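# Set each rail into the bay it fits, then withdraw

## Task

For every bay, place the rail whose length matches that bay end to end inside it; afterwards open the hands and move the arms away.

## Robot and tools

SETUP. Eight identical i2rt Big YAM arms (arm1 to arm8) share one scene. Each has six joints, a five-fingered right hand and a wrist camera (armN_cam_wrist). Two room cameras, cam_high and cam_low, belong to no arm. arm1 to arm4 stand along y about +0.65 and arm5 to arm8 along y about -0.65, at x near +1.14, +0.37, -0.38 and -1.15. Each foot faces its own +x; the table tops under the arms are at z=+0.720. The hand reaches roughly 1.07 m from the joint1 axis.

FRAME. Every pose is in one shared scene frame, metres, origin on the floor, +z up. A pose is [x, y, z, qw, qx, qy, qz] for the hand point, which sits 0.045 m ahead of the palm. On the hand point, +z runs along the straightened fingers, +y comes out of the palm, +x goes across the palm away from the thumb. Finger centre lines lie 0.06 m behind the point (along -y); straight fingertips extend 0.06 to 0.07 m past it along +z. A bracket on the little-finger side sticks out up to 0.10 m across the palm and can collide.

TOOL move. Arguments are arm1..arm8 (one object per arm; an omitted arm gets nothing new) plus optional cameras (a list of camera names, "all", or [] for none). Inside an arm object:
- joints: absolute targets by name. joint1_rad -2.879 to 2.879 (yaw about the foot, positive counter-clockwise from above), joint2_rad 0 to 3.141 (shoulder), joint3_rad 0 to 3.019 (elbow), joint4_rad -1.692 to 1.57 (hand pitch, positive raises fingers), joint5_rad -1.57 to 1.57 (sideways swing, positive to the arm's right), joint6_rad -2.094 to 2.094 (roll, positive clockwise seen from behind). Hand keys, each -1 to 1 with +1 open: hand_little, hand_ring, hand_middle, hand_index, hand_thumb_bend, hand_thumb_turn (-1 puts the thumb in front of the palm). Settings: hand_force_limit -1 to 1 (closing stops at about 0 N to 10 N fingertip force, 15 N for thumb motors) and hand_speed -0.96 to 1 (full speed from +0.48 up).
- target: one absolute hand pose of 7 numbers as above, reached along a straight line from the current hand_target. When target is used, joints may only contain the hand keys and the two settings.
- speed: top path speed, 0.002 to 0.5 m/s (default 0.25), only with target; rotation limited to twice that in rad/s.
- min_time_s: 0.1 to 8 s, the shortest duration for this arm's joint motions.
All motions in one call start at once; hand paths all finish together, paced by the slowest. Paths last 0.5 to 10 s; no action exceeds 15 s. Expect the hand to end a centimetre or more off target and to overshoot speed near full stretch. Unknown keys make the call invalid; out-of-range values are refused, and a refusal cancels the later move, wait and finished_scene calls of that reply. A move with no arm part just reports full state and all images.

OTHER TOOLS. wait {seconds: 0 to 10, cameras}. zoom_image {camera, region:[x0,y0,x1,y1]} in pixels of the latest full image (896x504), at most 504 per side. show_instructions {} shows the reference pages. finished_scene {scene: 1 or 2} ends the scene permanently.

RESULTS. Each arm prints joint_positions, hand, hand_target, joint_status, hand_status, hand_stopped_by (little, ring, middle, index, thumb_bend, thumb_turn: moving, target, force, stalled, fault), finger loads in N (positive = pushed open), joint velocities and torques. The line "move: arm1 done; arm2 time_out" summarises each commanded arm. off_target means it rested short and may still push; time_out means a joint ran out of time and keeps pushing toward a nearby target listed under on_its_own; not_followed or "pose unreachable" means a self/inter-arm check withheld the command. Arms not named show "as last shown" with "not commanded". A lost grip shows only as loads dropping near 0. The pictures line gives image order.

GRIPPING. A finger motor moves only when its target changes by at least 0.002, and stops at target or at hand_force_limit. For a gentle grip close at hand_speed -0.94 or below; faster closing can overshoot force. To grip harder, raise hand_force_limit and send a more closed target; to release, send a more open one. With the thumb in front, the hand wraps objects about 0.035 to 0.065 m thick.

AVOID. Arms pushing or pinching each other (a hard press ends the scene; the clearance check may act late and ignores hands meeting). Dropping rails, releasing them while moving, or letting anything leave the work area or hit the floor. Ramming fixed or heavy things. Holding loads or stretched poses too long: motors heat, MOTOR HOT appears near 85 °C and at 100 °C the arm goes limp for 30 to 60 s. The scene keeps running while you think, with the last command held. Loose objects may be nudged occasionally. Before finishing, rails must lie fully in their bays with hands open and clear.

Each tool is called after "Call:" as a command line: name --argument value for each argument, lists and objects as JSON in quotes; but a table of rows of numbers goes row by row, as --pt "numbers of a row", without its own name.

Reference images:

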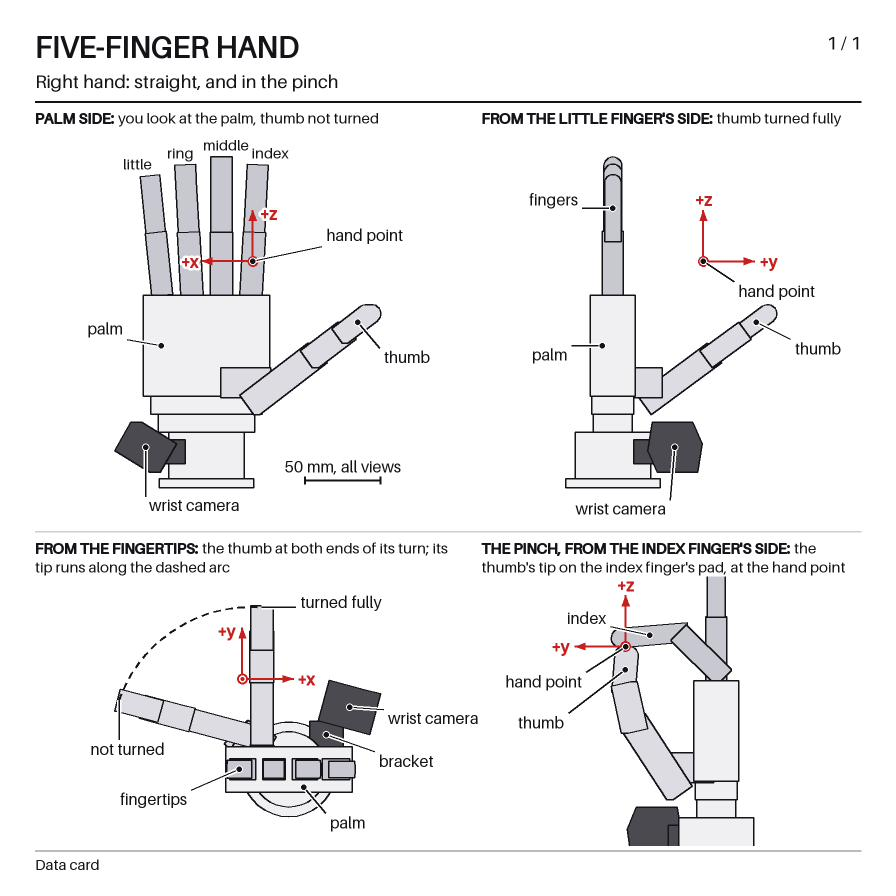

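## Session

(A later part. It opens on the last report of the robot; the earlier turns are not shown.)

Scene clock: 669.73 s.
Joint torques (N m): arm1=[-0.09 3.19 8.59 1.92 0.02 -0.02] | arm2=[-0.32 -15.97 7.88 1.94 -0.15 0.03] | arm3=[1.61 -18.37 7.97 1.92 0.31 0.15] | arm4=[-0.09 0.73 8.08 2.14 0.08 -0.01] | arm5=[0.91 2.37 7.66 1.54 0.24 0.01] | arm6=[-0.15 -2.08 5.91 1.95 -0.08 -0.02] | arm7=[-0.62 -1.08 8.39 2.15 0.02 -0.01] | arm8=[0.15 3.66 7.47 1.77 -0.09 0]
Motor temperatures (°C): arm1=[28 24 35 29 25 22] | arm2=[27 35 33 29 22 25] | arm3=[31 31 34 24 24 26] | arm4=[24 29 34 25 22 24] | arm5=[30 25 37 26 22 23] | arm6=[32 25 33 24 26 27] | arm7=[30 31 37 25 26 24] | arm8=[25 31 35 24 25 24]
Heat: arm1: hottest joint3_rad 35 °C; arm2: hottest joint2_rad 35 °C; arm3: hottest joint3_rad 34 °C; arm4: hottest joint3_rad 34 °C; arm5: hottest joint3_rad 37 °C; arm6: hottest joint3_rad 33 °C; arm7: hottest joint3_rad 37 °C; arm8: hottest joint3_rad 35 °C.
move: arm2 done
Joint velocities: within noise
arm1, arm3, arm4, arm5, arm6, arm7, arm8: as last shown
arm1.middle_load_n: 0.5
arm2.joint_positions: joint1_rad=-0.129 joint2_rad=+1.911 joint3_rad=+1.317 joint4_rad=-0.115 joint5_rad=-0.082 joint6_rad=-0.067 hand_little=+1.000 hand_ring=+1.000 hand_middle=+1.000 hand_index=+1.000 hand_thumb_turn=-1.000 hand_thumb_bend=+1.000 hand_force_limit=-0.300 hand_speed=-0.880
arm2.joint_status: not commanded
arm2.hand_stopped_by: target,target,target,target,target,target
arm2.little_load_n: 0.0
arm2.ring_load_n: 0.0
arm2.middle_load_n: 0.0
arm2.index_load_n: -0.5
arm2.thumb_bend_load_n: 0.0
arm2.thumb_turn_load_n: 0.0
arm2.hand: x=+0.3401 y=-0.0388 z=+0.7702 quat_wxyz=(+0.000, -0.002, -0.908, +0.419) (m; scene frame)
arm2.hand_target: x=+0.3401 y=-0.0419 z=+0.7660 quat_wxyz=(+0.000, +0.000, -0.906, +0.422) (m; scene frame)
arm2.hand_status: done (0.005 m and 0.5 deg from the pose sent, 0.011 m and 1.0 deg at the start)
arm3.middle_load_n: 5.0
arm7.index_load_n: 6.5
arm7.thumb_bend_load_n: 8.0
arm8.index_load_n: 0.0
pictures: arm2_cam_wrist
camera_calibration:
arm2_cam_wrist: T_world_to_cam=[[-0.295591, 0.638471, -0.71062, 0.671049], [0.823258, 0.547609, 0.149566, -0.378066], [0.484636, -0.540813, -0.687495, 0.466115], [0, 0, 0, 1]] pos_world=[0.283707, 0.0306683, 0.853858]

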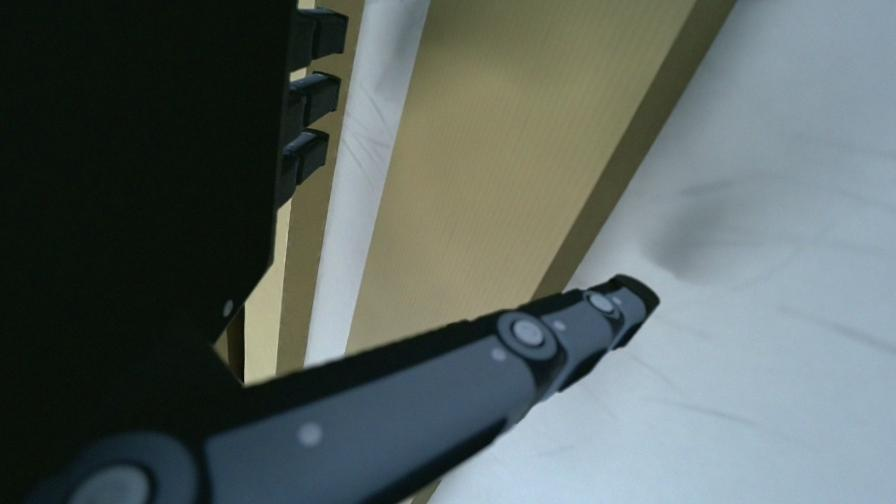

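Call:
move --arm2 '{"joints": {"hand_index": 0.12, "hand_middle": 0.12, "hand_ring": 0.12, "hand_little": 0.12}}' --cameras '["arm2_cam_wrist"]'

Scene clock: 675.37 s.
Joint torques (N m): arm1=[-0.21 2.9 8.59 1.99 0.02 -0.02] | arm2=[-0.38 -15.91 7.83 1.1 -0.19 0] | arm3=[1.03 -18.55 7.98 1.95 0.21 0.11] | arm4=[-0.21 -0.38 8.06 2.07 0.02 0.03] | arm5=[0.91 2.37 7.66 1.58 0.25 0] | arm6=[0.09 -2.32 5.85 2.07 -0.07 -0.01] | arm7=[-0.67 -0.91 8.36 2.21 0.02 -0.01] | arm8=[0.15 3.72 7.49 1.8 -0.09 0]
Motor temperatures (°C): arm1=[28 24 35 29 25 22] | arm2=[27 34 33 29 22 25] | arm3=[31 31 34 24 24 26] | arm4=[24 29 34 25 22 24] | arm5=[30 25 37 26 22 23] | arm6=[32 25 33 24 26 27] | arm7=[30 31 37 25 26 24] | arm8=[25 31 35 24 25 24]
Heat: arm1: hottest joint3_rad 35 °C; arm2: hottest joint2_rad 34 °C; arm3: hottest joint3_rad 34 °C; arm4: hottest joint3_rad 34 °C; arm5: hottest joint3_rad 37 °C; arm6: hottest joint3_rad 33 °C; arm7: hottest joint3_rad 37 °C; arm8: hottest joint3_rad 35 °C.
move: arm2 off_target
Joint velocities: within noise
arm1, arm3, arm4, arm5, arm6, arm7, arm8: as last shown
arm1.middle_load_n: 0.0
arm2.joint_positions: joint1_rad=-0.129 joint2_rad=+1.916 joint3_rad=+1.317 joint4_rad=-0.096 joint5_rad=-0.083 joint6_rad=-0.068 hand_little=+0.311 hand_ring=+0.333 hand_middle=+0.344 hand_index=+0.399 hand_thumb_turn=-1.000 hand_thumb_bend=+1.000 hand_force_limit=-0.300 hand_speed=-0.880
arm2.joint_status: hand_little off_target (ended at +0.311, target +0.120); hand_ring off_target (ended at +0.333, target +0.120); hand_middle off_target (ended at +0.344, target +0.120); hand_index off_target (ended at +0.399, target +0.120)
arm2.hand_stopped_by: force,force,force,force,target,target
arm2.little_load_n: 3.5
arm2.ring_load_n: 0.0
arm2.middle_load_n: 0.0
arm2.index_load_n: 0.0
arm2.thumb_bend_load_n: 0.0
arm2.thumb_turn_load_n: 0.0
arm2.hand: x=+0.3398 y=-0.0424 z=+0.7700 quat_wxyz=(+0.001, -0.002, -0.905, +0.426) (m; scene frame)
arm2.hand_target: x=+0.3401 y=-0.0419 z=+0.7660 quat_wxyz=(+0.000, +0.000, -0.906, +0.423) (m; scene frame)
arm2.hand_status: not commanded
arm3.joint_positions: joint1_rad=-0.130 joint2_rad=+2.025 joint3_rad=+1.292 joint4_rad=+0.023 joint5_rad=-0.101 joint6_rad=-0.102 hand_little=+0.105 hand_ring=+0.200 hand_middle=+0.216 hand_index=+0.204 hand_thumb_turn=-1.000 hand_thumb_bend=+0.988 hand_force_limit=+0.200 hand_speed=-0.900
arm3.little_load_n: 4.0
arm3.middle_load_n: 4.5
arm3.index_load_n: 8.5
arm3.thumb_turn_load_n: -2.0
arm3.hand: x=-0.4444 y=-0.0478 z=+0.7506 quat_wxyz=(+0.006, +0.002, -0.908, +0.419) (m; scene frame)
arm3.hand_target: x=-0.4399 y=-0.0499 z=+0.7530 quat_wxyz=(+0.002, -0.005, -0.906, +0.422) (m; scene frame)
arm7.thumb_bend_load_n: 8.5
arm7.thumb_turn_load_n: 3.0
pictures: arm2_cam_wrist
camera_calibration:
arm2_cam_wrist: T_world_to_cam=[[-0.297134, 0.628168, -0.719108, 0.679782], [0.822992, 0.550353, 0.140696, -0.368846], [0.484144, -0.550015, -0.680506, 0.458611], [0, 0, 0, 1]] pos_world=[0.283509, 0.0282213, 0.852819]

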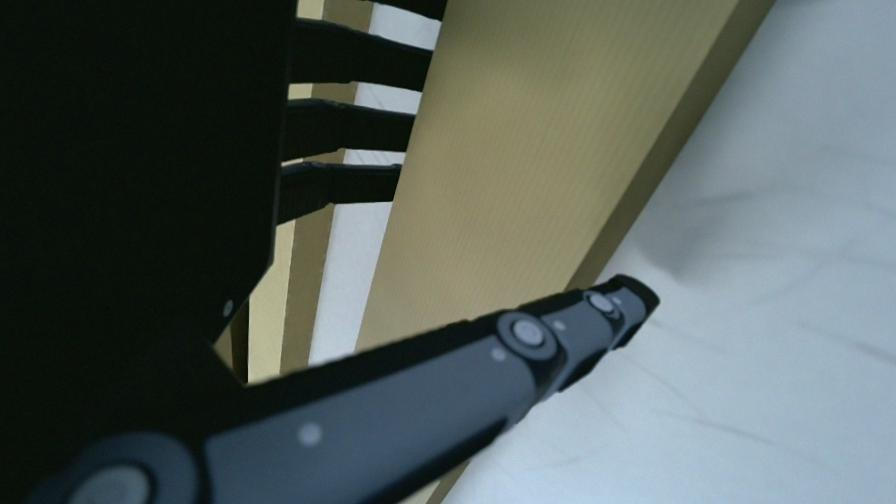

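Call:
move --arm2 '{"joints": {"hand_force_limit": 0.0, "hand_index": 0.1, "hand_middle": 0.1, "hand_ring": 0.1, "hand_little": 0.1}}' --cameras '["arm2_cam_wrist"]'

Scene clock: 679.60 s.
Joint torques (N m): arm1=[0.21 2.96 8.64 1.94 0.02 -0.02] | arm2=[0.09 -16.15 7.95 1.11 -0.01 0.04] | arm3=[1.61 -17.55 8.03 1.92 0.28 0.2] | arm4=[0.09 0.32 8.25 2.13 0.05 0] | arm5=[0.91 2.32 7.65 1.59 0.25 0.01] | arm6=[0.15 -2.26 5.89 1.98 -0.08 -0.02] | arm7=[-0.44 -0.97 8.32 2.21 0.01 -0.03] | arm8=[0.21 3.66 7.47 1.78 -0.09 0]
Motor temperatures (°C): arm1=[28 24 35 29 25 22] | arm2=[27 34 33 29 22 25] | arm3=[31 31 34 24 24 26] | arm4=[24 29 34 25 22 24] | arm5=[30 25 37 26 22 23] | arm6=[32 25 33 24 26 27] | arm7=[30 31 37 25 26 24] | arm8=[25 31 35 24 25 24]
Heat: arm1: hottest joint3_rad 35 °C; arm2: hottest joint2_rad 34 °C; arm3: hottest joint3_rad 34 °C; arm4: hottest joint3_rad 34 °C; arm5: hottest joint3_rad 37 °C; arm6: hottest joint3_rad 33 °C; arm7: hottest joint3_rad 37 °C; arm8: hottest joint3_rad 35 °C.
move: arm2 off_target
Joint velocities: within noise
arm1, arm3, arm4, arm5, arm6, arm7, arm8: as last shown
arm2.joint_positions: joint1_rad=-0.129 joint2_rad=+1.918 joint3_rad=+1.317 joint4_rad=-0.094 joint5_rad=-0.087 joint6_rad=-0.072 hand_little=+0.190 hand_ring=+0.214 hand_middle=+0.235 hand_index=+0.224 hand_thumb_turn=-1.000 hand_thumb_bend=+1.001 hand_force_limit=+0.000 hand_speed=-0.880
arm2.joint_status: hand_little off_target (ended at +0.190, target +0.100); hand_ring off_target (ended at +0.214, target +0.100); hand_middle off_target (ended at +0.235, target +0.100); hand_index off_target (ended at +0.224, target +0.100); the others done
arm2.hand_stopped_by: force,force,force,force,target,target
arm2.little_load_n: 4.0
arm2.ring_load_n: 7.0
arm2.middle_load_n: 3.0
arm2.index_load_n: 5.5
arm2.thumb_bend_load_n: 2.0
arm2.thumb_turn_load_n: 3.0
arm2.hand: x=+0.3403 y=-0.0426 z=+0.7696 quat_wxyz=(+0.000, +0.001, -0.905, +0.426) (m; scene frame)
arm2.hand_target: x=+0.3400 y=-0.0420 z=+0.7661 quat_wxyz=(+0.000, +0.000, -0.906, +0.423) (m; scene frame)
arm2.hand_status: not commanded
arm3.joint_positions: joint1_rad=-0.129 joint2_rad=+2.025 joint3_rad=+1.292 joint4_rad=+0.023 joint5_rad=-0.102 joint6_rad=-0.106 hand_little=+0.105 hand_ring=+0.200 hand_middle=+0.216 hand_index=+0.204 hand_thumb_turn=-1.000 hand_thumb_bend=+0.988 hand_force_limit=+0.200 hand_speed=-0.900
arm3.ring_load_n: 4.5
arm3.middle_load_n: 4.0
arm3.index_load_n: 7.0
arm3.thumb_turn_load_n: -4.5
arm3.hand: x=-0.4439 y=-0.0478 z=+0.7505 quat_wxyz=(+0.006, +0.004, -0.908, +0.419) (m; scene frame)
arm3.hand_target: x=-0.4401 y=-0.0498 z=+0.7530 quat_wxyz=(+0.003, -0.005, -0.906, +0.422) (m; scene frame)
arm4.middle_load_n: -0.5
arm6.thumb_turn_load_n: 3.0
pictures: arm2_cam_wrist
camera_calibration:
arm2_cam_wrist: T_world_to_cam=[[-0.301708, 0.625699, -0.719356, 0.681278], [0.819923, 0.555311, 0.139125, -0.366555], [0.486517, -0.547841, -0.680567, 0.457324], [0, 0, 0, 1]] pos_world=[0.283597, 0.027818, 0.852318]

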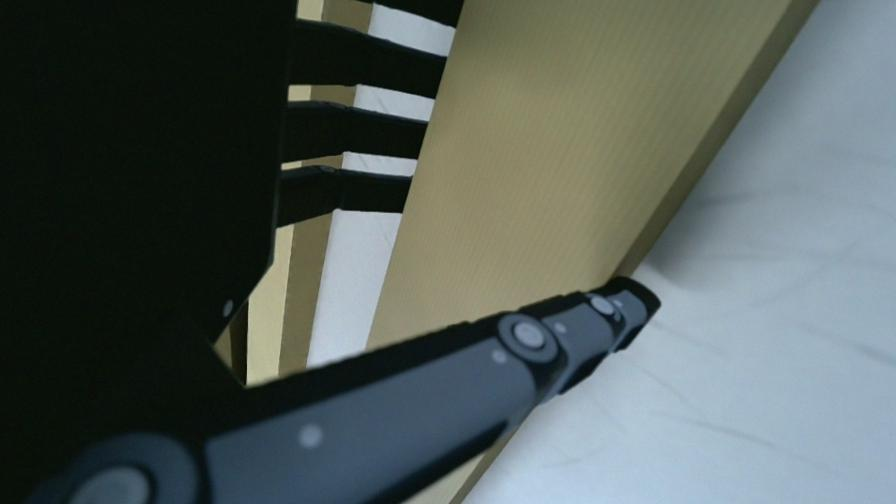

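Call:
move --arm2 '{"joints": {"hand_speed": -0.9, "hand_force_limit": 0.2, "hand_index": 0.0, "hand_middle": 0.0, "hand_ring": 0.0, "hand_little": 0.0, "hand_thumb_bend": 0.7}}' --arm1 '{"joints": {"joint1_rad": 0.0}}' --cameras '["arm1_cam_wrist"]'

Call:
move --arm2 '{"target": [0.33, -0.06, 0.850, 0, 0, -0.9063, 0.4226], "speed": 0.1}' --arm3 '{"target": [-0.45, -0.065, 0.830, 0, 0, -0.9063, 0.4226], "speed": 0.1}' --cameras '["arm2_cam_wrist", "arm3_cam_wrist", "cam_high"]'

Scene clock: 691.07 s.
Joint torques (N m): arm1=[-1.38 2.84 8.58 1.92 0.01 -0.03] | arm2=[-0.56 -16.09 7.88 1.2 0.01 0.09] | arm3=[1.03 -17.73 8.01 2.1 0.25 0.23] | arm4=[-0.26 0.21 8.03 2 0.05 -0.03] | arm5=[0.85 2.37 7.66 1.57 0.25 0.01] | arm6=[0.32 -2.37 5.91 1.98 -0.08 0.01] | arm7=[-0.56 -0.97 8.34 2.22 0.02 -0.02] | arm8=[0.15 3.66 7.49 1.78 -0.09 0]
Motor temperatures (°C): arm1=[28 24 35 28 25 22] | arm2=[27 34 32 29 22 25] | arm3=[31 31 33 24 24 26] | arm4=[24 29 34 25 22 24] | arm5=[29 25 37 26 22 23] | arm6=[32 25 33 24 26 27] | arm7=[30 30 37 25 26 24] | arm8=[25 31 35 24 25 24]
Heat: arm1: hottest joint3_rad 35 °C; arm2: hottest joint2_rad 34 °C; arm3: hottest joint3_rad 33 °C; arm4: hottest joint3_rad 34 °C; arm5: hottest joint3_rad 37 °C; arm6: hottest joint3_rad 33 °C; arm7: hottest joint3_rad 37 °C; arm8: hottest joint3_rad 35 °C.
move: arm1 done; arm2 off_target
Joint velocities: within noise
arm1.joint_positions: joint1_rad=+0.012 joint2_rad=+0.649 joint3_rad=+1.448 joint4_rad=-1.238 joint5_rad=-0.190 joint6_rad=-1.059 hand_little=+1.000 hand_ring=+1.000 hand_middle=+1.000 hand_index=+1.000 hand_thumb_turn=+1.000 hand_thumb_bend=+1.000 hand_force_limit=+0.000 hand_speed=-0.800
arm1.joint_status: all done
arm1.hand_stopped_by: target,target,target,target,target,target
arm1.little_load_n: 0.0
arm1.ring_load_n: 0.0
arm1.middle_load_n: 0.0
arm1.index_load_n: -0.5
arm1.thumb_bend_load_n: 0.0
arm1.thumb_turn_load_n: 0.0
arm1.hand: x=+1.1362 y=+0.4163 z=+1.2924 quat_wxyz=(+0.208, +0.458, -0.702, +0.505) (m; scene frame)
arm1.hand_target: x=+1.1332 y=+0.4179 z=+1.3027 quat_wxyz=(+0.216, +0.451, -0.698, +0.512) (m; scene frame)
arm1.hand_status: not commanded
arm2.joint_positions: joint1_rad=-0.129 joint2_rad=+1.918 joint3_rad=+1.317 joint4_rad=-0.094 joint5_rad=-0.087 joint6_rad=-0.073 hand_little=+0.175 hand_ring=+0.214 hand_middle=+0.228 hand_index=+0.217 hand_thumb_turn=-1.000 hand_thumb_bend=+0.990 hand_force_limit=+0.200 hand_speed=-0.900
arm2.joint_status: hand_little off_target (ended at +0.175, target +0.000); hand_ring off_target (ended at +0.214, target +0.000); hand_middle off_target (ended at +0.228, target +0.000); hand_index off_target (ended at +0.217, target +0.000); hand_thumb_bend off_target (ended at +0.990, target +0.700); the others done
arm2.hand_stopped_by: force,force,force,force,force,target
arm2.little_load_n: 9.0
arm2.ring_load_n: 4.5
arm2.middle_load_n: 5.5
arm2.index_load_n: 7.5
arm2.thumb_bend_load_n: 9.0
arm2.thumb_turn_load_n: 3.5
arm2.hand: x=+0.3402 y=-0.0426 z=+0.7696 quat_wxyz=(+0.000, +0.001, -0.905, +0.426) (m; scene frame)
arm2.hand_target: x=+0.3400 y=-0.0420 z=+0.7662 quat_wxyz=(+0.000, +0.000, -0.906, +0.423) (m; scene frame)
arm2.hand_status: not commanded
arm3: as last shown
arm3.index_load_n: 7.5
arm3.hand_target: x=-0.4401 y=-0.0498 z=+0.7530 quat_wxyz=(+0.002, -0.006, -0.906, +0.422) (m; scene frame)
arm4.joint_positions: joint1_rad=+0.301 joint2_rad=+0.650 joint3_rad=+1.455 joint4_rad=-1.328 joint5_rad=+0.120 joint6_rad=-1.084 hand_little=+1.000 hand_ring=+1.000 hand_middle=+1.000 hand_index=+1.000 hand_thumb_turn=+1.000 hand_thumb_bend=+1.000 hand_force_limit=+0.000 hand_speed=-0.800
arm4.joint_status: not commanded
arm4.hand_stopped_by: target,target,target,target,target,target
arm4.little_load_n: 0.0
arm4.ring_load_n: 0.0
arm4.middle_load_n: 0.0
arm4.index_load_n: -0.5
arm4.thumb_bend_load_n: 0.0
arm4.thumb_turn_load_n: 0.0
arm4.hand: x=-1.1342 y=+0.4175 z=+1.2701 quat_wxyz=(+0.227, +0.544, -0.672, +0.448) (m; scene frame)
arm4.hand_target: x=-1.1347 y=+0.4187 z=+1.2834 quat_wxyz=(+0.232, +0.538, -0.666, +0.461) (m; scene frame)
arm4.hand_status: not commanded
arm5.joint_positions: joint1_rad=-0.215 joint2_rad=+0.600 joint3_rad=+1.456 joint4_rad=-1.142 joint5_rad=+0.216 joint6_rad=-1.223 hand_little=+1.000 hand_ring=+1.000 hand_middle=+1.000 hand_index=+1.000 hand_thumb_turn=+1.000 hand_thumb_bend=+1.000 hand_force_limit=+0.000 hand_speed=-0.800
arm5.joint_status: not commanded
arm5.hand_stopped_by: target,target,target,target,target,target
arm5.little_load_n: 0.0
arm5.ring_load_n: 0.0
arm5.middle_load_n: 0.0
arm5.index_load_n: 0.0
arm5.thumb_bend_load_n: 0.0
arm5.thumb_turn_load_n: 0.0
arm5.hand: x=-1.0107 y=-0.4409 z=+1.3287 quat_wxyz=(-0.400, +0.726, +0.336, +0.447) (m; scene frame)
arm5.hand_target: x=-1.0110 y=-0.4432 z=+1.3396 quat_wxyz=(-0.408, +0.720, +0.331, +0.453) (m; scene frame)
arm5.hand_status: not commanded
arm6.joint_positions: joint1_rad=-0.279 joint2_rad=+1.025 joint3_rad=+0.092 joint4_rad=+0.216 joint5_rad=-0.240 joint6_rad=-0.210 hand_little=+0.170 hand_ring=+0.197 hand_middle=+0.219 hand_index=+0.218 hand_thumb_turn=-1.000 hand_thumb_bend=+0.993 hand_force_limit=+0.200 hand_speed=-0.900
arm6.joint_status: not commanded
arm6.hand_stopped_by: force,force,force,force,force,target
arm6.little_load_n: 4.0
arm6.ring_load_n: 8.0
arm6.middle_load_n: 7.0
arm6.index_load_n: 6.0
arm6.thumb_bend_load_n: 8.5
arm6.thumb_turn_load_n: 2.5
arm6.hand: x=-0.3773 y=-0.3811 z=+0.7761 quat_wxyz=(-0.422, +0.906, +0.034, -0.017) (m; scene frame)
arm6.hand_target: x=-0.3761 y=-0.3812 z=+0.7750 quat_wxyz=(-0.422, +0.906, +0.033, -0.015) (m; scene frame)
arm6.hand_status: not commanded
arm7.joint_positions: joint1_rad=-0.404 joint2_rad=+0.971 joint3_rad=+0.337 joint4_rad=-0.118 joint5_rad=-0.365 joint6_rad=-0.309 hand_little=+0.193 hand_ring=+0.215 hand_middle=+0.219 hand_index=+0.215 hand_thumb_turn=-1.000 hand_thumb_bend=+0.993 hand_force_limit=+0.200 hand_speed=-0.900
arm7.joint_status: not commanded
arm7.hand_stopped_by: force,force,force,force,force,target
arm7.little_load_n: 6.0
arm7.ring_load_n: 6.0
arm7.middle_load_n: 11.0
arm7.index_load_n: 6.5
arm7.thumb_bend_load_n: 8.5
arm7.thumb_turn_load_n: 3.0
arm7.hand: x=+0.4252 y=-0.3407 z=+0.7664 quat_wxyz=(-0.425, +0.904, +0.034, -0.014) (m; scene frame)
arm7.hand_target: x=+0.4240 y=-0.3423 z=+0.7611 quat_wxyz=(-0.422, +0.906, +0.033, -0.015) (m; scene frame)
arm7.hand_status: not commanded
arm8.joint_positions: joint1_rad=+0.383 joint2_rad=+0.599 joint3_rad=+1.336 joint4_rad=-1.288 joint5_rad=-0.258 joint6_rad=-1.200 hand_little=+1.000 hand_ring=+1.000 hand_middle=+1.000 hand_index=+1.000 hand_thumb_turn=+1.000 hand_thumb_bend=+1.000 hand_force_limit=+0.000 hand_speed=-0.800
arm8.joint_status: not commanded
arm8.hand_stopped_by: target,target,target,target,target,target
arm8.little_load_n: 0.0
arm8.ring_load_n: 0.0
arm8.middle_load_n: 0.5
arm8.index_load_n: 0.0
arm8.thumb_bend_load_n: 0.0
arm8.thumb_turn_load_n: 0.0
arm8.hand: x=+1.0475 y=-0.4275 z=+1.2278 quat_wxyz=(-0.482, +0.580, +0.650, +0.094) (m; scene frame)
arm8.hand_target: x=+1.0478 y=-0.4281 z=+1.2375 quat_wxyz=(-0.490, +0.576, +0.647, +0.099) (m; scene frame)
arm8.hand_status: not commanded
pictures: arm1_cam_wrist
camera_calibration:
arm1_cam_wrist: T_world_to_cam=[[-0.944254, -0.0672121, -0.322283, 1.52112], [0.122461, 0.836984, -0.533349, 0.19904], [0.305593, -0.543084, -0.782095, 1.00774], [0, 0, 0, 1]] pos_world=[1.10399, 0.482934, 1.38454]

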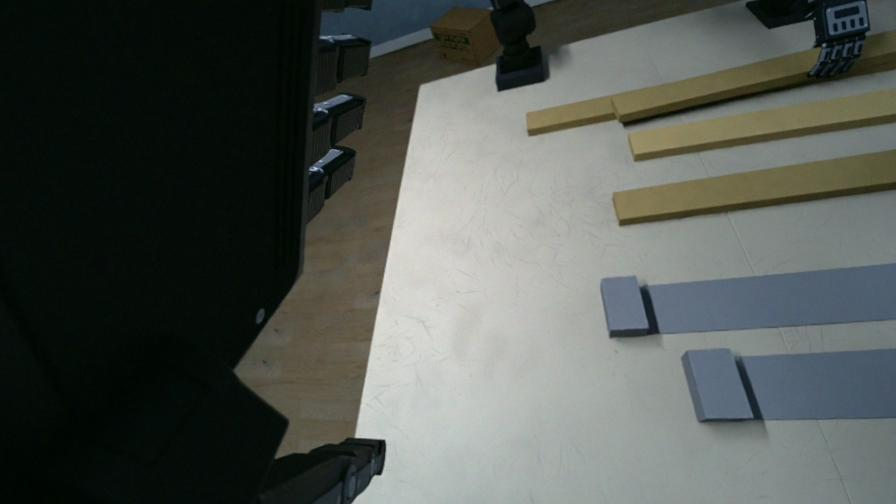

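Scene clock: 692.67 s.
Joint torques (N m): arm1=[-1.08 3.02 8.57 1.94 -0.02 -0.03] | arm2=[-1.55 -21.42 13.75 1.05 -0.36 0.01] | arm3=[-0.09 -22.07 15.08 1.32 -0.49 0.05] | arm4=[-0.38 0.09 8.05 2.04 0.06 0.02] | arm5=[1.03 2.37 7.66 1.58 0.24 0] | arm6=[0.03 -1.85 5.85 2 -0.07 -0.02] | arm7=[-0.67 -0.91 8.38 2.17 0.01 -0.02] | arm8=[0.21 3.66 7.49 1.8 -0.09 0]
Motor temperatures (°C): arm1=[28 24 35 28 25 22] | arm2=[27 34 33 29 22 25] | arm3=[31 31 34 24 24 26] | arm4=[24 29 34 25 22 24] | arm5=[29 25 37 26 22 23] | arm6=[32 25 33 24 26 27] | arm7=[30 30 37 25 26 24] | arm8=[25 31 35 24 25 24]
Heat: arm1: hottest joint3_rad 35 °C; arm2: hottest joint2_rad 34 °C; arm3: hottest joint3_rad 34 °C; arm4: hottest joint3_rad 34 °C; arm5: hottest joint3_rad 37 °C; arm6: hottest joint3_rad 33 °C; arm7: hottest joint3_rad 37 °C; arm8: hottest joint3_rad 35 °C.
move: arm2 off_target; arm3 off_target
Joint velocities: within noise
arm1, arm4, arm5, arm6, arm7, arm8: as last shown
arm1.index_load_n: 0.0
arm2.joint_positions: joint1_rad=-0.132 joint2_rad=+1.910 joint3_rad=+1.386 joint4_rad=-0.303 joint5_rad=-0.087 joint6_rad=-0.076 hand_little=+0.174 hand_ring=+0.213 hand_middle=+0.228 hand_index=+0.218 hand_thumb_turn=-0.999 hand_thumb_bend=+0.990 hand_force_limit=+0.200 hand_speed=-0.900
arm2.joint_status: not commanded
arm2.hand_stopped_by: force,force,force,force,force,target
arm2.little_load_n: 3.5
arm2.ring_load_n: 2.0
arm2.middle_load_n: 6.0
arm2.index_load_n: 11.0
arm2.thumb_bend_load_n: 8.5
arm2.thumb_turn_load_n: 12.0
arm2.hand: x=+0.3399 y=-0.0253 z=+0.7757 quat_wxyz=(-0.006, -0.002, -0.931, +0.365) (m; scene frame)
arm2.hand_target: x=+0.3306 y=-0.0551 z=+0.8506 quat_wxyz=(+0.001, +0.000, -0.906, +0.423) (m; scene frame)
arm2.hand_status: off_target (0.083 m and 7.2 deg from the pose sent, 0.083 m and 0.4 deg at the start)
arm3.joint_positions: joint1_rad=-0.132 joint2_rad=+1.984 joint3_rad=+1.302 joint4_rad=-0.155 joint5_rad=-0.105 joint6_rad=-0.112 hand_little=+0.105 hand_ring=+0.200 hand_middle=+0.216 hand_index=+0.204 hand_thumb_turn=-1.000 hand_thumb_bend=+0.988 hand_force_limit=+0.200 hand_speed=-0.900
arm3.joint_status: not commanded
arm3.hand_stopped_by: force,force,force,force,force,target
arm3.little_load_n: 1.0
arm3.ring_load_n: 2.5
arm3.middle_load_n: 5.5
arm3.index_load_n: 11.5
arm3.thumb_bend_load_n: 9.0
arm3.thumb_turn_load_n: 3.5
arm3.hand: x=-0.4412 y=-0.0187 z=+0.7563 quat_wxyz=(-0.002, +0.003, -0.932, +0.362) (m; scene frame)
arm3.hand_target: x=-0.4495 y=-0.0592 z=+0.8316 quat_wxyz=(+0.000, +0.001, -0.906, +0.423) (m; scene frame)
arm3.hand_status: off_target (0.087 m and 7.6 deg from the pose sent, 0.081 m and 1.0 deg at the start)
arm4.index_load_n: 0.0
arm6.thumb_turn_load_n: 3.0
arm7.ring_load_n: 5.5
arm8.middle_load_n: 0.0
pictures: arm2_cam_wrist, arm3_cam_wrist, cam_high
camera_calibration:
arm2_cam_wrist: T_world_to_cam=[[-0.293143, 0.715482, -0.634155, 0.608038], [0.817963, 0.53109, 0.221089, -0.440304], [0.494979, -0.453905, -0.740923, 0.517487], [0, 0, 0, 1]] pos_world=[0.28225, 0.0336905, 0.866355]
arm3_cam_wrist: T_world_to_cam=[[-0.217904, 0.697546, -0.682604, 0.442488], [0.836572, 0.493716, 0.237469, 0.201915], [0.502658, -0.519302, -0.69113, 0.851109], [0, 0, 0, 1]] pos_world=[-0.500313, 0.0336386, 0.842322]

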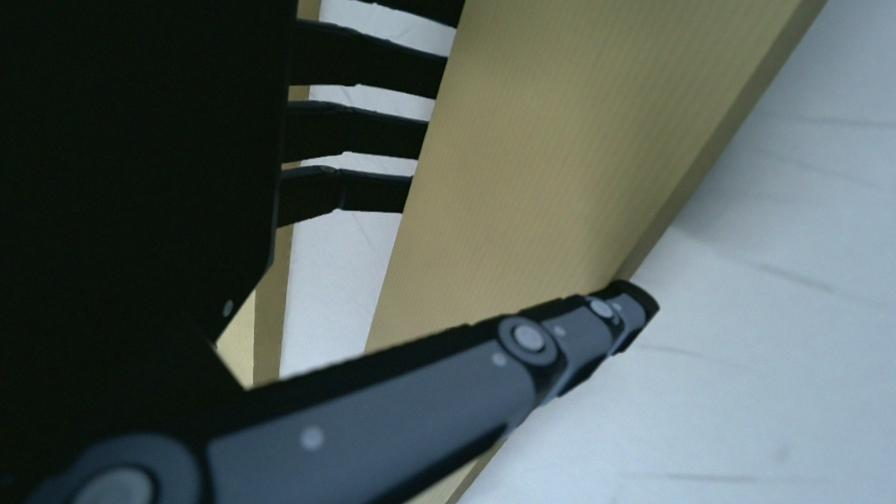

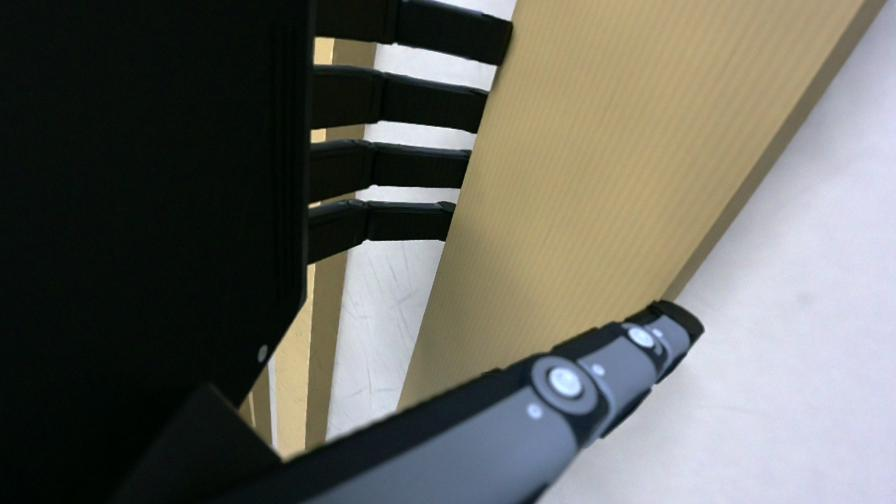

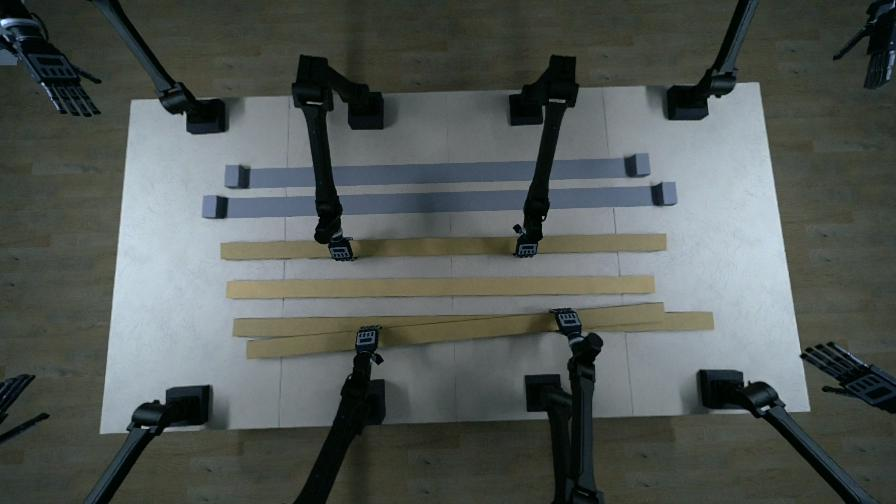

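Call:
move --arm2 '{"target": [0.322, 0.08, 0.92, 0, 0, -0.9063, 0.4226], "speed": 0.12}' --arm3 '{"target": [-0.458, 0.08, 0.905, 0, 0, -0.9063, 0.4226], "speed": 0.12}' --cameras '["arm1_cam_wrist", "arm4_cam_wrist", "cam_high", "cam_low"]'

Scene clock: 702.93 s.
Joint torques (N m): arm1=[-0.91 2.9 8.58 1.98 0 -0.03] | arm2=[-1.03 -17.26 12.12 1.65 -0.6 0.07] | arm3=[0.38 -19.31 11.63 2.3 -0.53 0.06] | arm4=[-0.15 0.97 8.13 2.29 0.08 0.03] | arm5=[0.91 2.49 7.66 1.55 0.25 0] | arm6=[0.38 -2.26 5.98 1.99 -0.06 -0.01] | arm7=[-0.5 -0.91 8.38 2.21 0.01 -0.04] | arm8=[0.21 3.66 7.49 1.8 -0.08 0]
Motor temperatures (°C): arm1=[28 24 35 28 25 22] | arm2=[27 35 35 29 22 25] | arm3=[31 31 35 24 24 26] | arm4=[24 29 34 25 22 24] | arm5=[29 25 37 26 22 23] | arm6=[32 25 33 24 26 27] | arm7=[30 30 37 25 26 24] | arm8=[25 31 35 24 25 24]
Heat: arm1: hottest joint3_rad 35 °C; arm2: hottest joint2_rad 35 °C; arm3: hottest joint3_rad 35 °C; arm4: hottest joint3_rad 34 °C; arm5: hottest joint3_rad 37 °C; arm6: hottest joint3_rad 33 °C; arm7: hottest joint3_rad 37 °C; arm8: hottest joint3_rad 35 °C.
move: arm2 off_target; arm3 off_target
Joint velocities: within noise
arm1, arm4, arm5, arm6, arm7, arm8: as last shown
arm2.joint_positions: joint1_rad=-0.186 joint2_rad=+1.526 joint3_rad=+1.102 joint4_rad=-0.411 joint5_rad=-0.121 joint6_rad=-0.119 hand_little=+0.174 hand_ring=+0.213 hand_middle=+0.228 hand_index=+0.218 hand_thumb_turn=-0.999 hand_thumb_bend=+0.990 hand_force_limit=+0.200 hand_speed=-0.900
arm2.joint_status: not commanded
arm2.hand_stopped_by: force,force,force,force,force,target
arm2.little_load_n: 4.0
arm2.ring_load_n: 2.0
arm2.middle_load_n: 5.5
arm2.index_load_n: 10.5
arm2.thumb_bend_load_n: 8.5
arm2.thumb_turn_load_n: 11.5
arm2.hand: x=+0.3284 y=+0.1005 z=+0.8557 quat_wxyz=(-0.005, -0.001, -0.932, +0.364) (m; scene frame)
arm2.hand_target: x=+0.3227 y=+0.0829 z=+0.9194 quat_wxyz=(+0.000, +0.001, -0.906, +0.423) (m; scene frame)
arm2.hand_status: off_target (0.068 m and 7.4 deg from the pose sent, 0.180 m and 7.2 deg at the start; pose on its path clipped on 5 of 65 steps)
arm3.joint_positions: joint1_rad=-0.200 joint2_rad=+1.587 joint3_rad=+1.000 joint4_rad=-0.252 joint5_rad=-0.154 joint6_rad=-0.154 hand_little=+0.105 hand_ring=+0.200 hand_middle=+0.216 hand_index=+0.204 hand_thumb_turn=-1.000 hand_thumb_bend=+0.988 hand_force_limit=+0.200 hand_speed=-0.900
arm3.joint_status: not commanded
arm3.hand_stopped_by: force,force,force,force,force,target
arm3.little_load_n: 1.5
arm3.ring_load_n: 3.0
arm3.middle_load_n: 5.0
arm3.index_load_n: 11.0
arm3.thumb_bend_load_n: 8.5
arm3.thumb_turn_load_n: 2.0
arm3.hand: x=-0.4535 y=+0.1037 z=+0.8440 quat_wxyz=(-0.005, +0.000, -0.931, +0.364) (m; scene frame)
arm3.hand_target: x=-0.4574 y=+0.0824 z=+0.9043 quat_wxyz=(+0.000, +0.001, -0.906, +0.422) (m; scene frame)
arm3.hand_status: off_target (0.066 m and 7.3 deg from the pose sent, 0.179 m and 7.6 deg at the start; pose on its path clipped on 1 of 65 steps)
arm6.thumb_turn_load_n: 2.5
arm7.ring_load_n: 6.0
pictures: arm1_cam_wrist, arm4_cam_wrist, cam_high, cam_low
camera_calibration:
arm1_cam_wrist: T_world_to_cam=[[-0.944254, -0.0672121, -0.322283, 1.52112], [0.122461, 0.836984, -0.533349, 0.19904], [0.305593, -0.543084, -0.782095, 1.00774], [0, 0, 0, 1]] pos_world=[1.10399, 0.482934, 1.38454]

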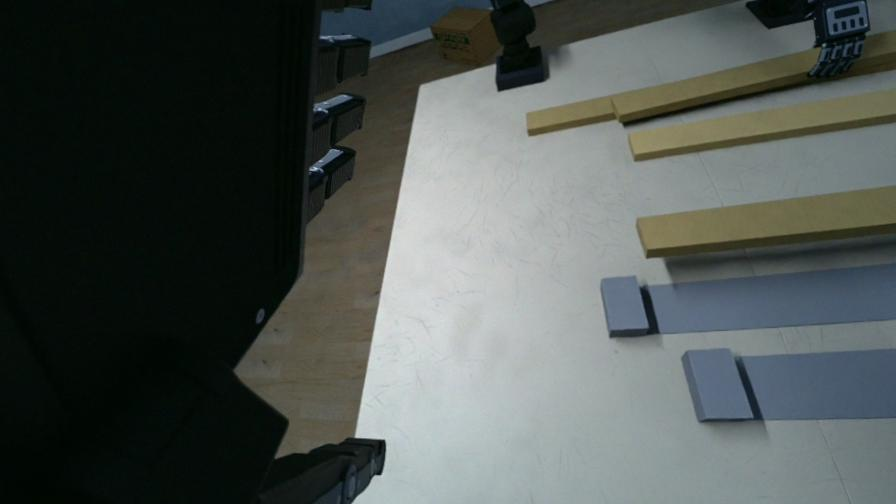

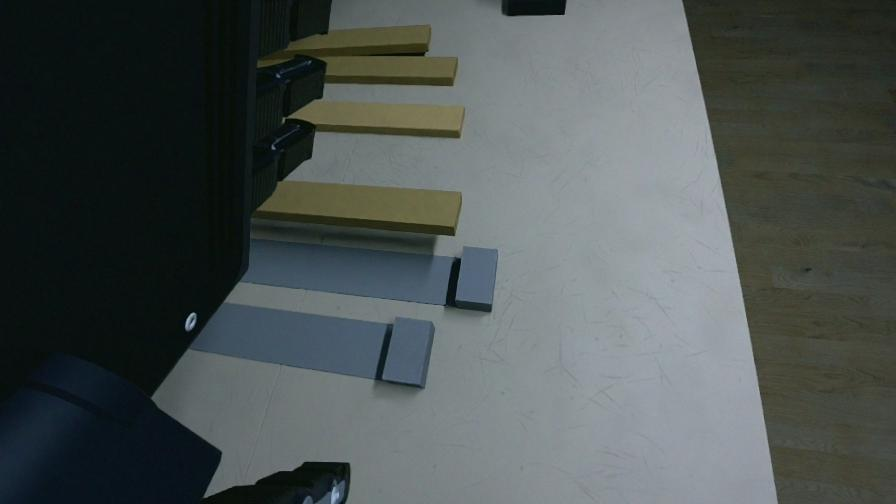

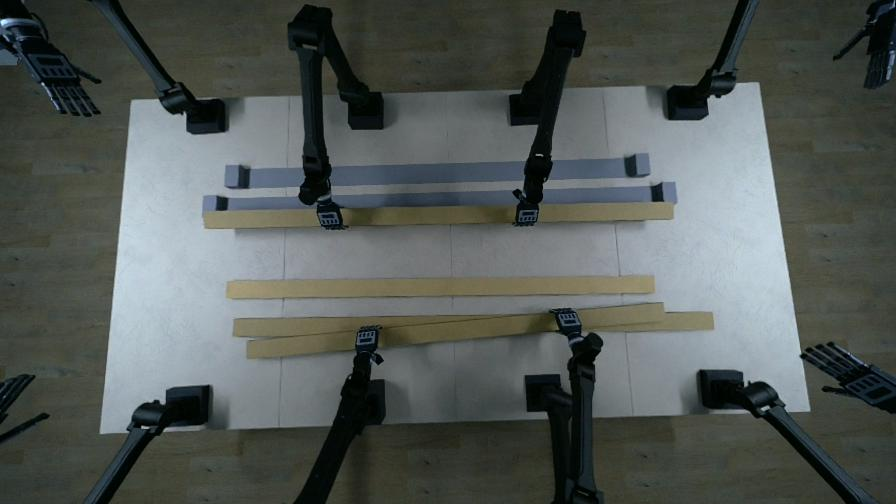

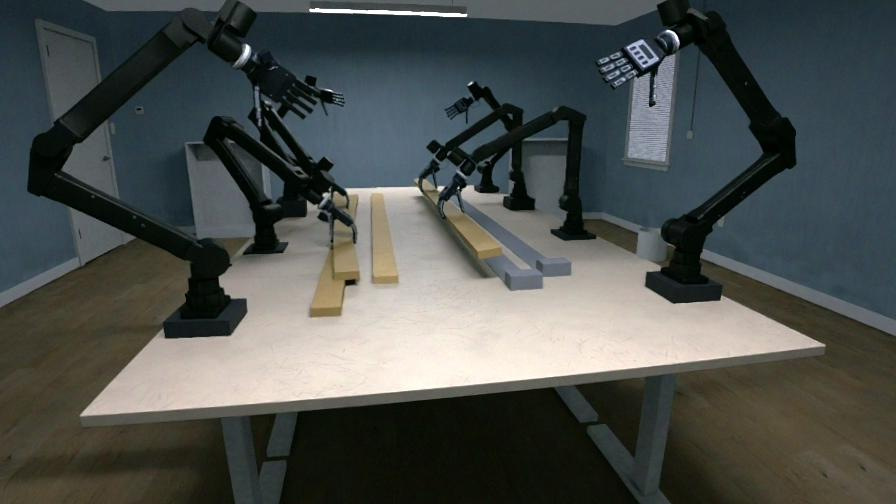

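Call:
move --arm2 '{"target": [0.322, 0.176, 0.915, 0, 0, -0.9063, 0.4226], "speed": 0.1}' --arm3 '{"target": [-0.458, 0.174, 0.895, 0, 0, -0.9063, 0.4226], "speed": 0.1}' --cameras '["arm1_cam_wrist", "arm4_cam_wrist", "cam_high", "cam_low"]'

Call:
zoom_image --camera "arm1_cam_wrist" --region '[560, 220, 780, 360]'

Call:
zoom_image --camera "arm4_cam_wrist" --region '[340, 200, 560, 340]'

Call:
zoom_image --camera "cam_high" --region '[190, 170, 270, 240]'

Call:
zoom_image --camera "cam_high" --region '[610, 160, 690, 230]'

Scene clock: 723.67 s.
Joint torques (N m): arm1=[-1.2 3.02 8.65 1.92 -0.01 -0.03] | arm2=[-1.55 -13.63 12.31 1.66 -0.57 0.07] | arm3=[-0.03 -14.1 11.62 2.89 -0.6 0.11] | arm4=[-0.67 -0.32 7.99 1.94 0.05 0.05] | arm5=[0.91 2.37 7.66 1.59 0.24 0.01] | arm6=[0.21 -1.96 5.85 1.99 -0.08 0] | arm7=[-0.56 -1.08 8.35 2.18 0.01 -0.03] | arm8=[0.21 3.72 7.5 1.78 -0.09 0]
Motor temperatures (°C): arm1=[28 24 35 28 25 22] | arm2=[27 36 37 29 23 25] | arm3=[30 30 37 24 24 26] | arm4=[24 29 34 25 22 24] | arm5=[29 25 37 26 22 23] | arm6=[32 25 33 24 26 27] | arm7=[30 30 37 25 26 24] | arm8=[25 30 35 24 25 24]
Heat: arm1: hottest joint3_rad 35 °C; arm2: hottest joint3_rad 37 °C; arm3: hottest joint3_rad 37 °C; arm4: hottest joint3_rad 34 °C; arm5: hottest joint3_rad 37 °C; arm6: hottest joint3_rad 33 °C; arm7: hottest joint3_rad 37 °C; arm8: hottest joint3_rad 35 °C.
move: arm2 off_target; arm3 off_target
Joint velocities: within noise
arm1, arm4, arm5, arm6, arm7, arm8: as last shown
arm2.joint_positions: joint1_rad=-0.231 joint2_rad=+1.273 joint3_rad=+0.857 joint4_rad=-0.422 joint5_rad=-0.157 joint6_rad=-0.143 hand_little=+0.174 hand_ring=+0.213 hand_middle=+0.228 hand_index=+0.218 hand_thumb_turn=-0.999 hand_thumb_bend=+0.990 hand_force_limit=+0.200 hand_speed=-0.900
arm2.joint_status: not commanded
arm2.hand_stopped_by: force,force,force,force,force,target
arm2.little_load_n: 4.5
arm2.ring_load_n: 2.0
arm2.middle_load_n: 5.0
arm2.index_load_n: 10.0
arm2.thumb_bend_load_n: 8.0
arm2.thumb_turn_load_n: 9.5
arm2.hand: x=+0.3293 y=+0.1977 z=+0.8594 quat_wxyz=(-0.009, -0.004, -0.931, +0.365) (m; scene frame)
arm2.hand_target: x=+0.3227 y=+0.1785 z=+0.9146 quat_wxyz=(+0.001, +0.000, -0.906, +0.423) (m; scene frame)
arm2.hand_status: off_target (0.060 m and 7.3 deg from the pose sent, 0.096 m and 7.4 deg at the start)
arm3.joint_positions: joint1_rad=-0.253 joint2_rad=+1.350 joint3_rad=+0.751 joint4_rad=-0.252 joint5_rad=-0.194 joint6_rad=-0.191 hand_little=+0.105 hand_ring=+0.200 hand_middle=+0.216 hand_index=+0.204 hand_thumb_turn=-1.000 hand_thumb_bend=+0.988 hand_force_limit=+0.200 hand_speed=-0.900
arm3.joint_status: not commanded
arm3.hand_stopped_by: force,force,force,force,force,target
arm3.little_load_n: 1.0
arm3.ring_load_n: 3.0
arm3.middle_load_n: 5.0
arm3.index_load_n: 11.0
arm3.thumb_bend_load_n: 9.0
arm3.thumb_turn_load_n: 2.5
arm3.hand: x=-0.4514 y=+0.2009 z=+0.8465 quat_wxyz=(-0.008, -0.001, -0.932, +0.362) (m; scene frame)
arm3.hand_target: x=-0.4575 y=+0.1763 z=+0.8950 quat_wxyz=(+0.000, +0.001, -0.907, +0.422) (m; scene frame)
arm3.hand_status: off_target (0.056 m and 7.6 deg from the pose sent, 0.087 m and 7.3 deg at the start)
arm7.ring_load_n: 5.5
arm7.thumb_turn_load_n: 3.5
pictures: arm1_cam_wrist, arm4_cam_wrist, cam_high, cam_low
camera_calibration:
arm1_cam_wrist: T_world_to_cam=[[-0.944254, -0.0672121, -0.322283, 1.52112], [0.122461, 0.836984, -0.533349, 0.19904], [0.305593, -0.543084, -0.782095, 1.00774], [0, 0, 0, 1]] pos_world=[1.10399, 0.482934, 1.38454]

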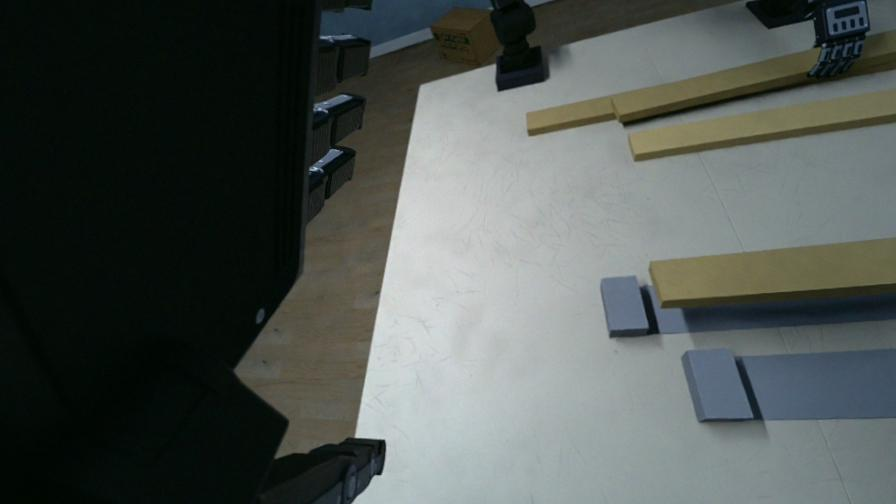

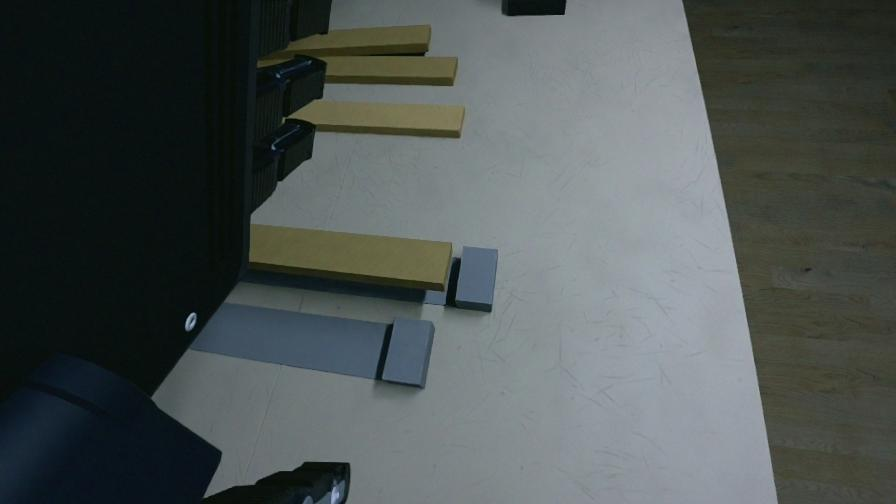

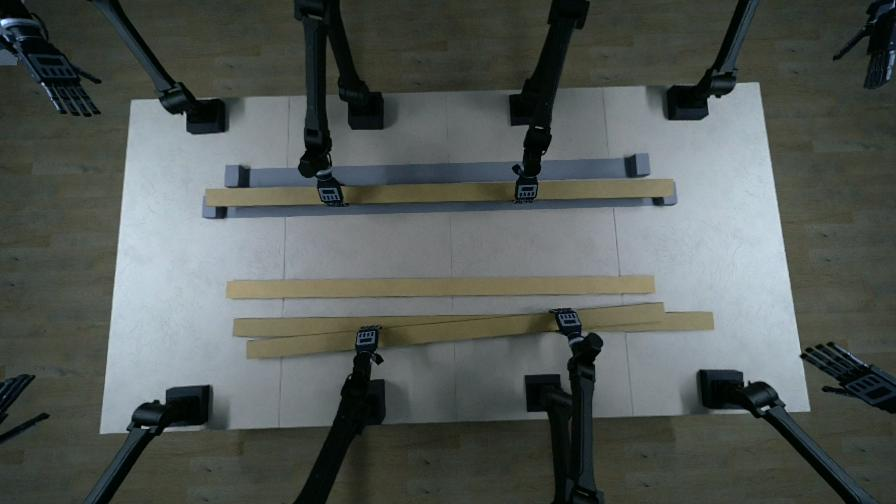

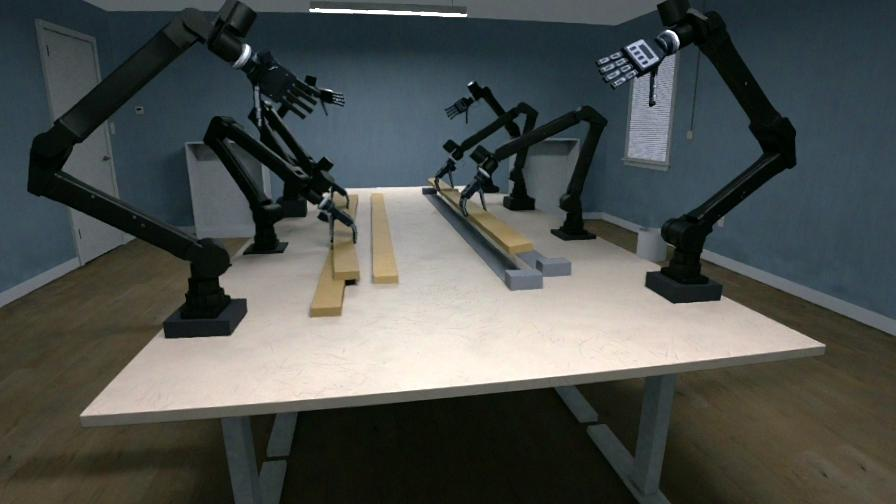

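Scaled by 2.291.

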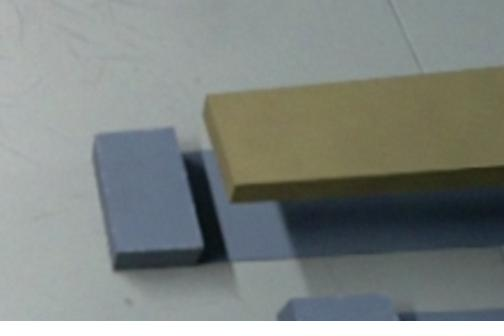

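Scaled by 2.291.

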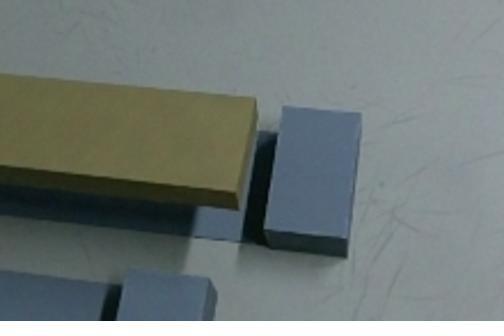

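Scaled by 6.300.

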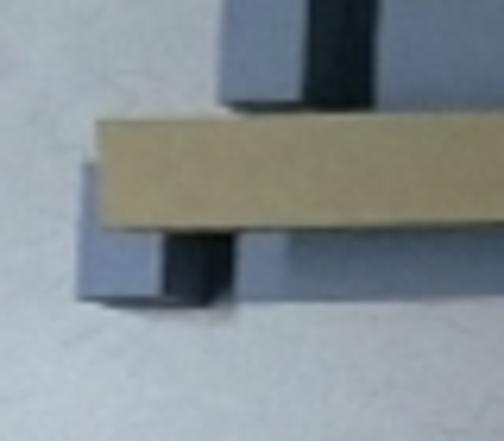

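Scaled by 6.300.

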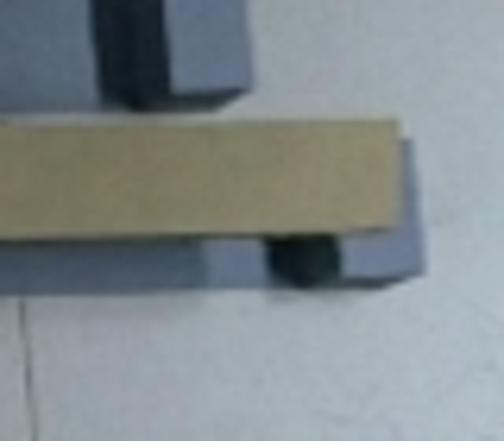

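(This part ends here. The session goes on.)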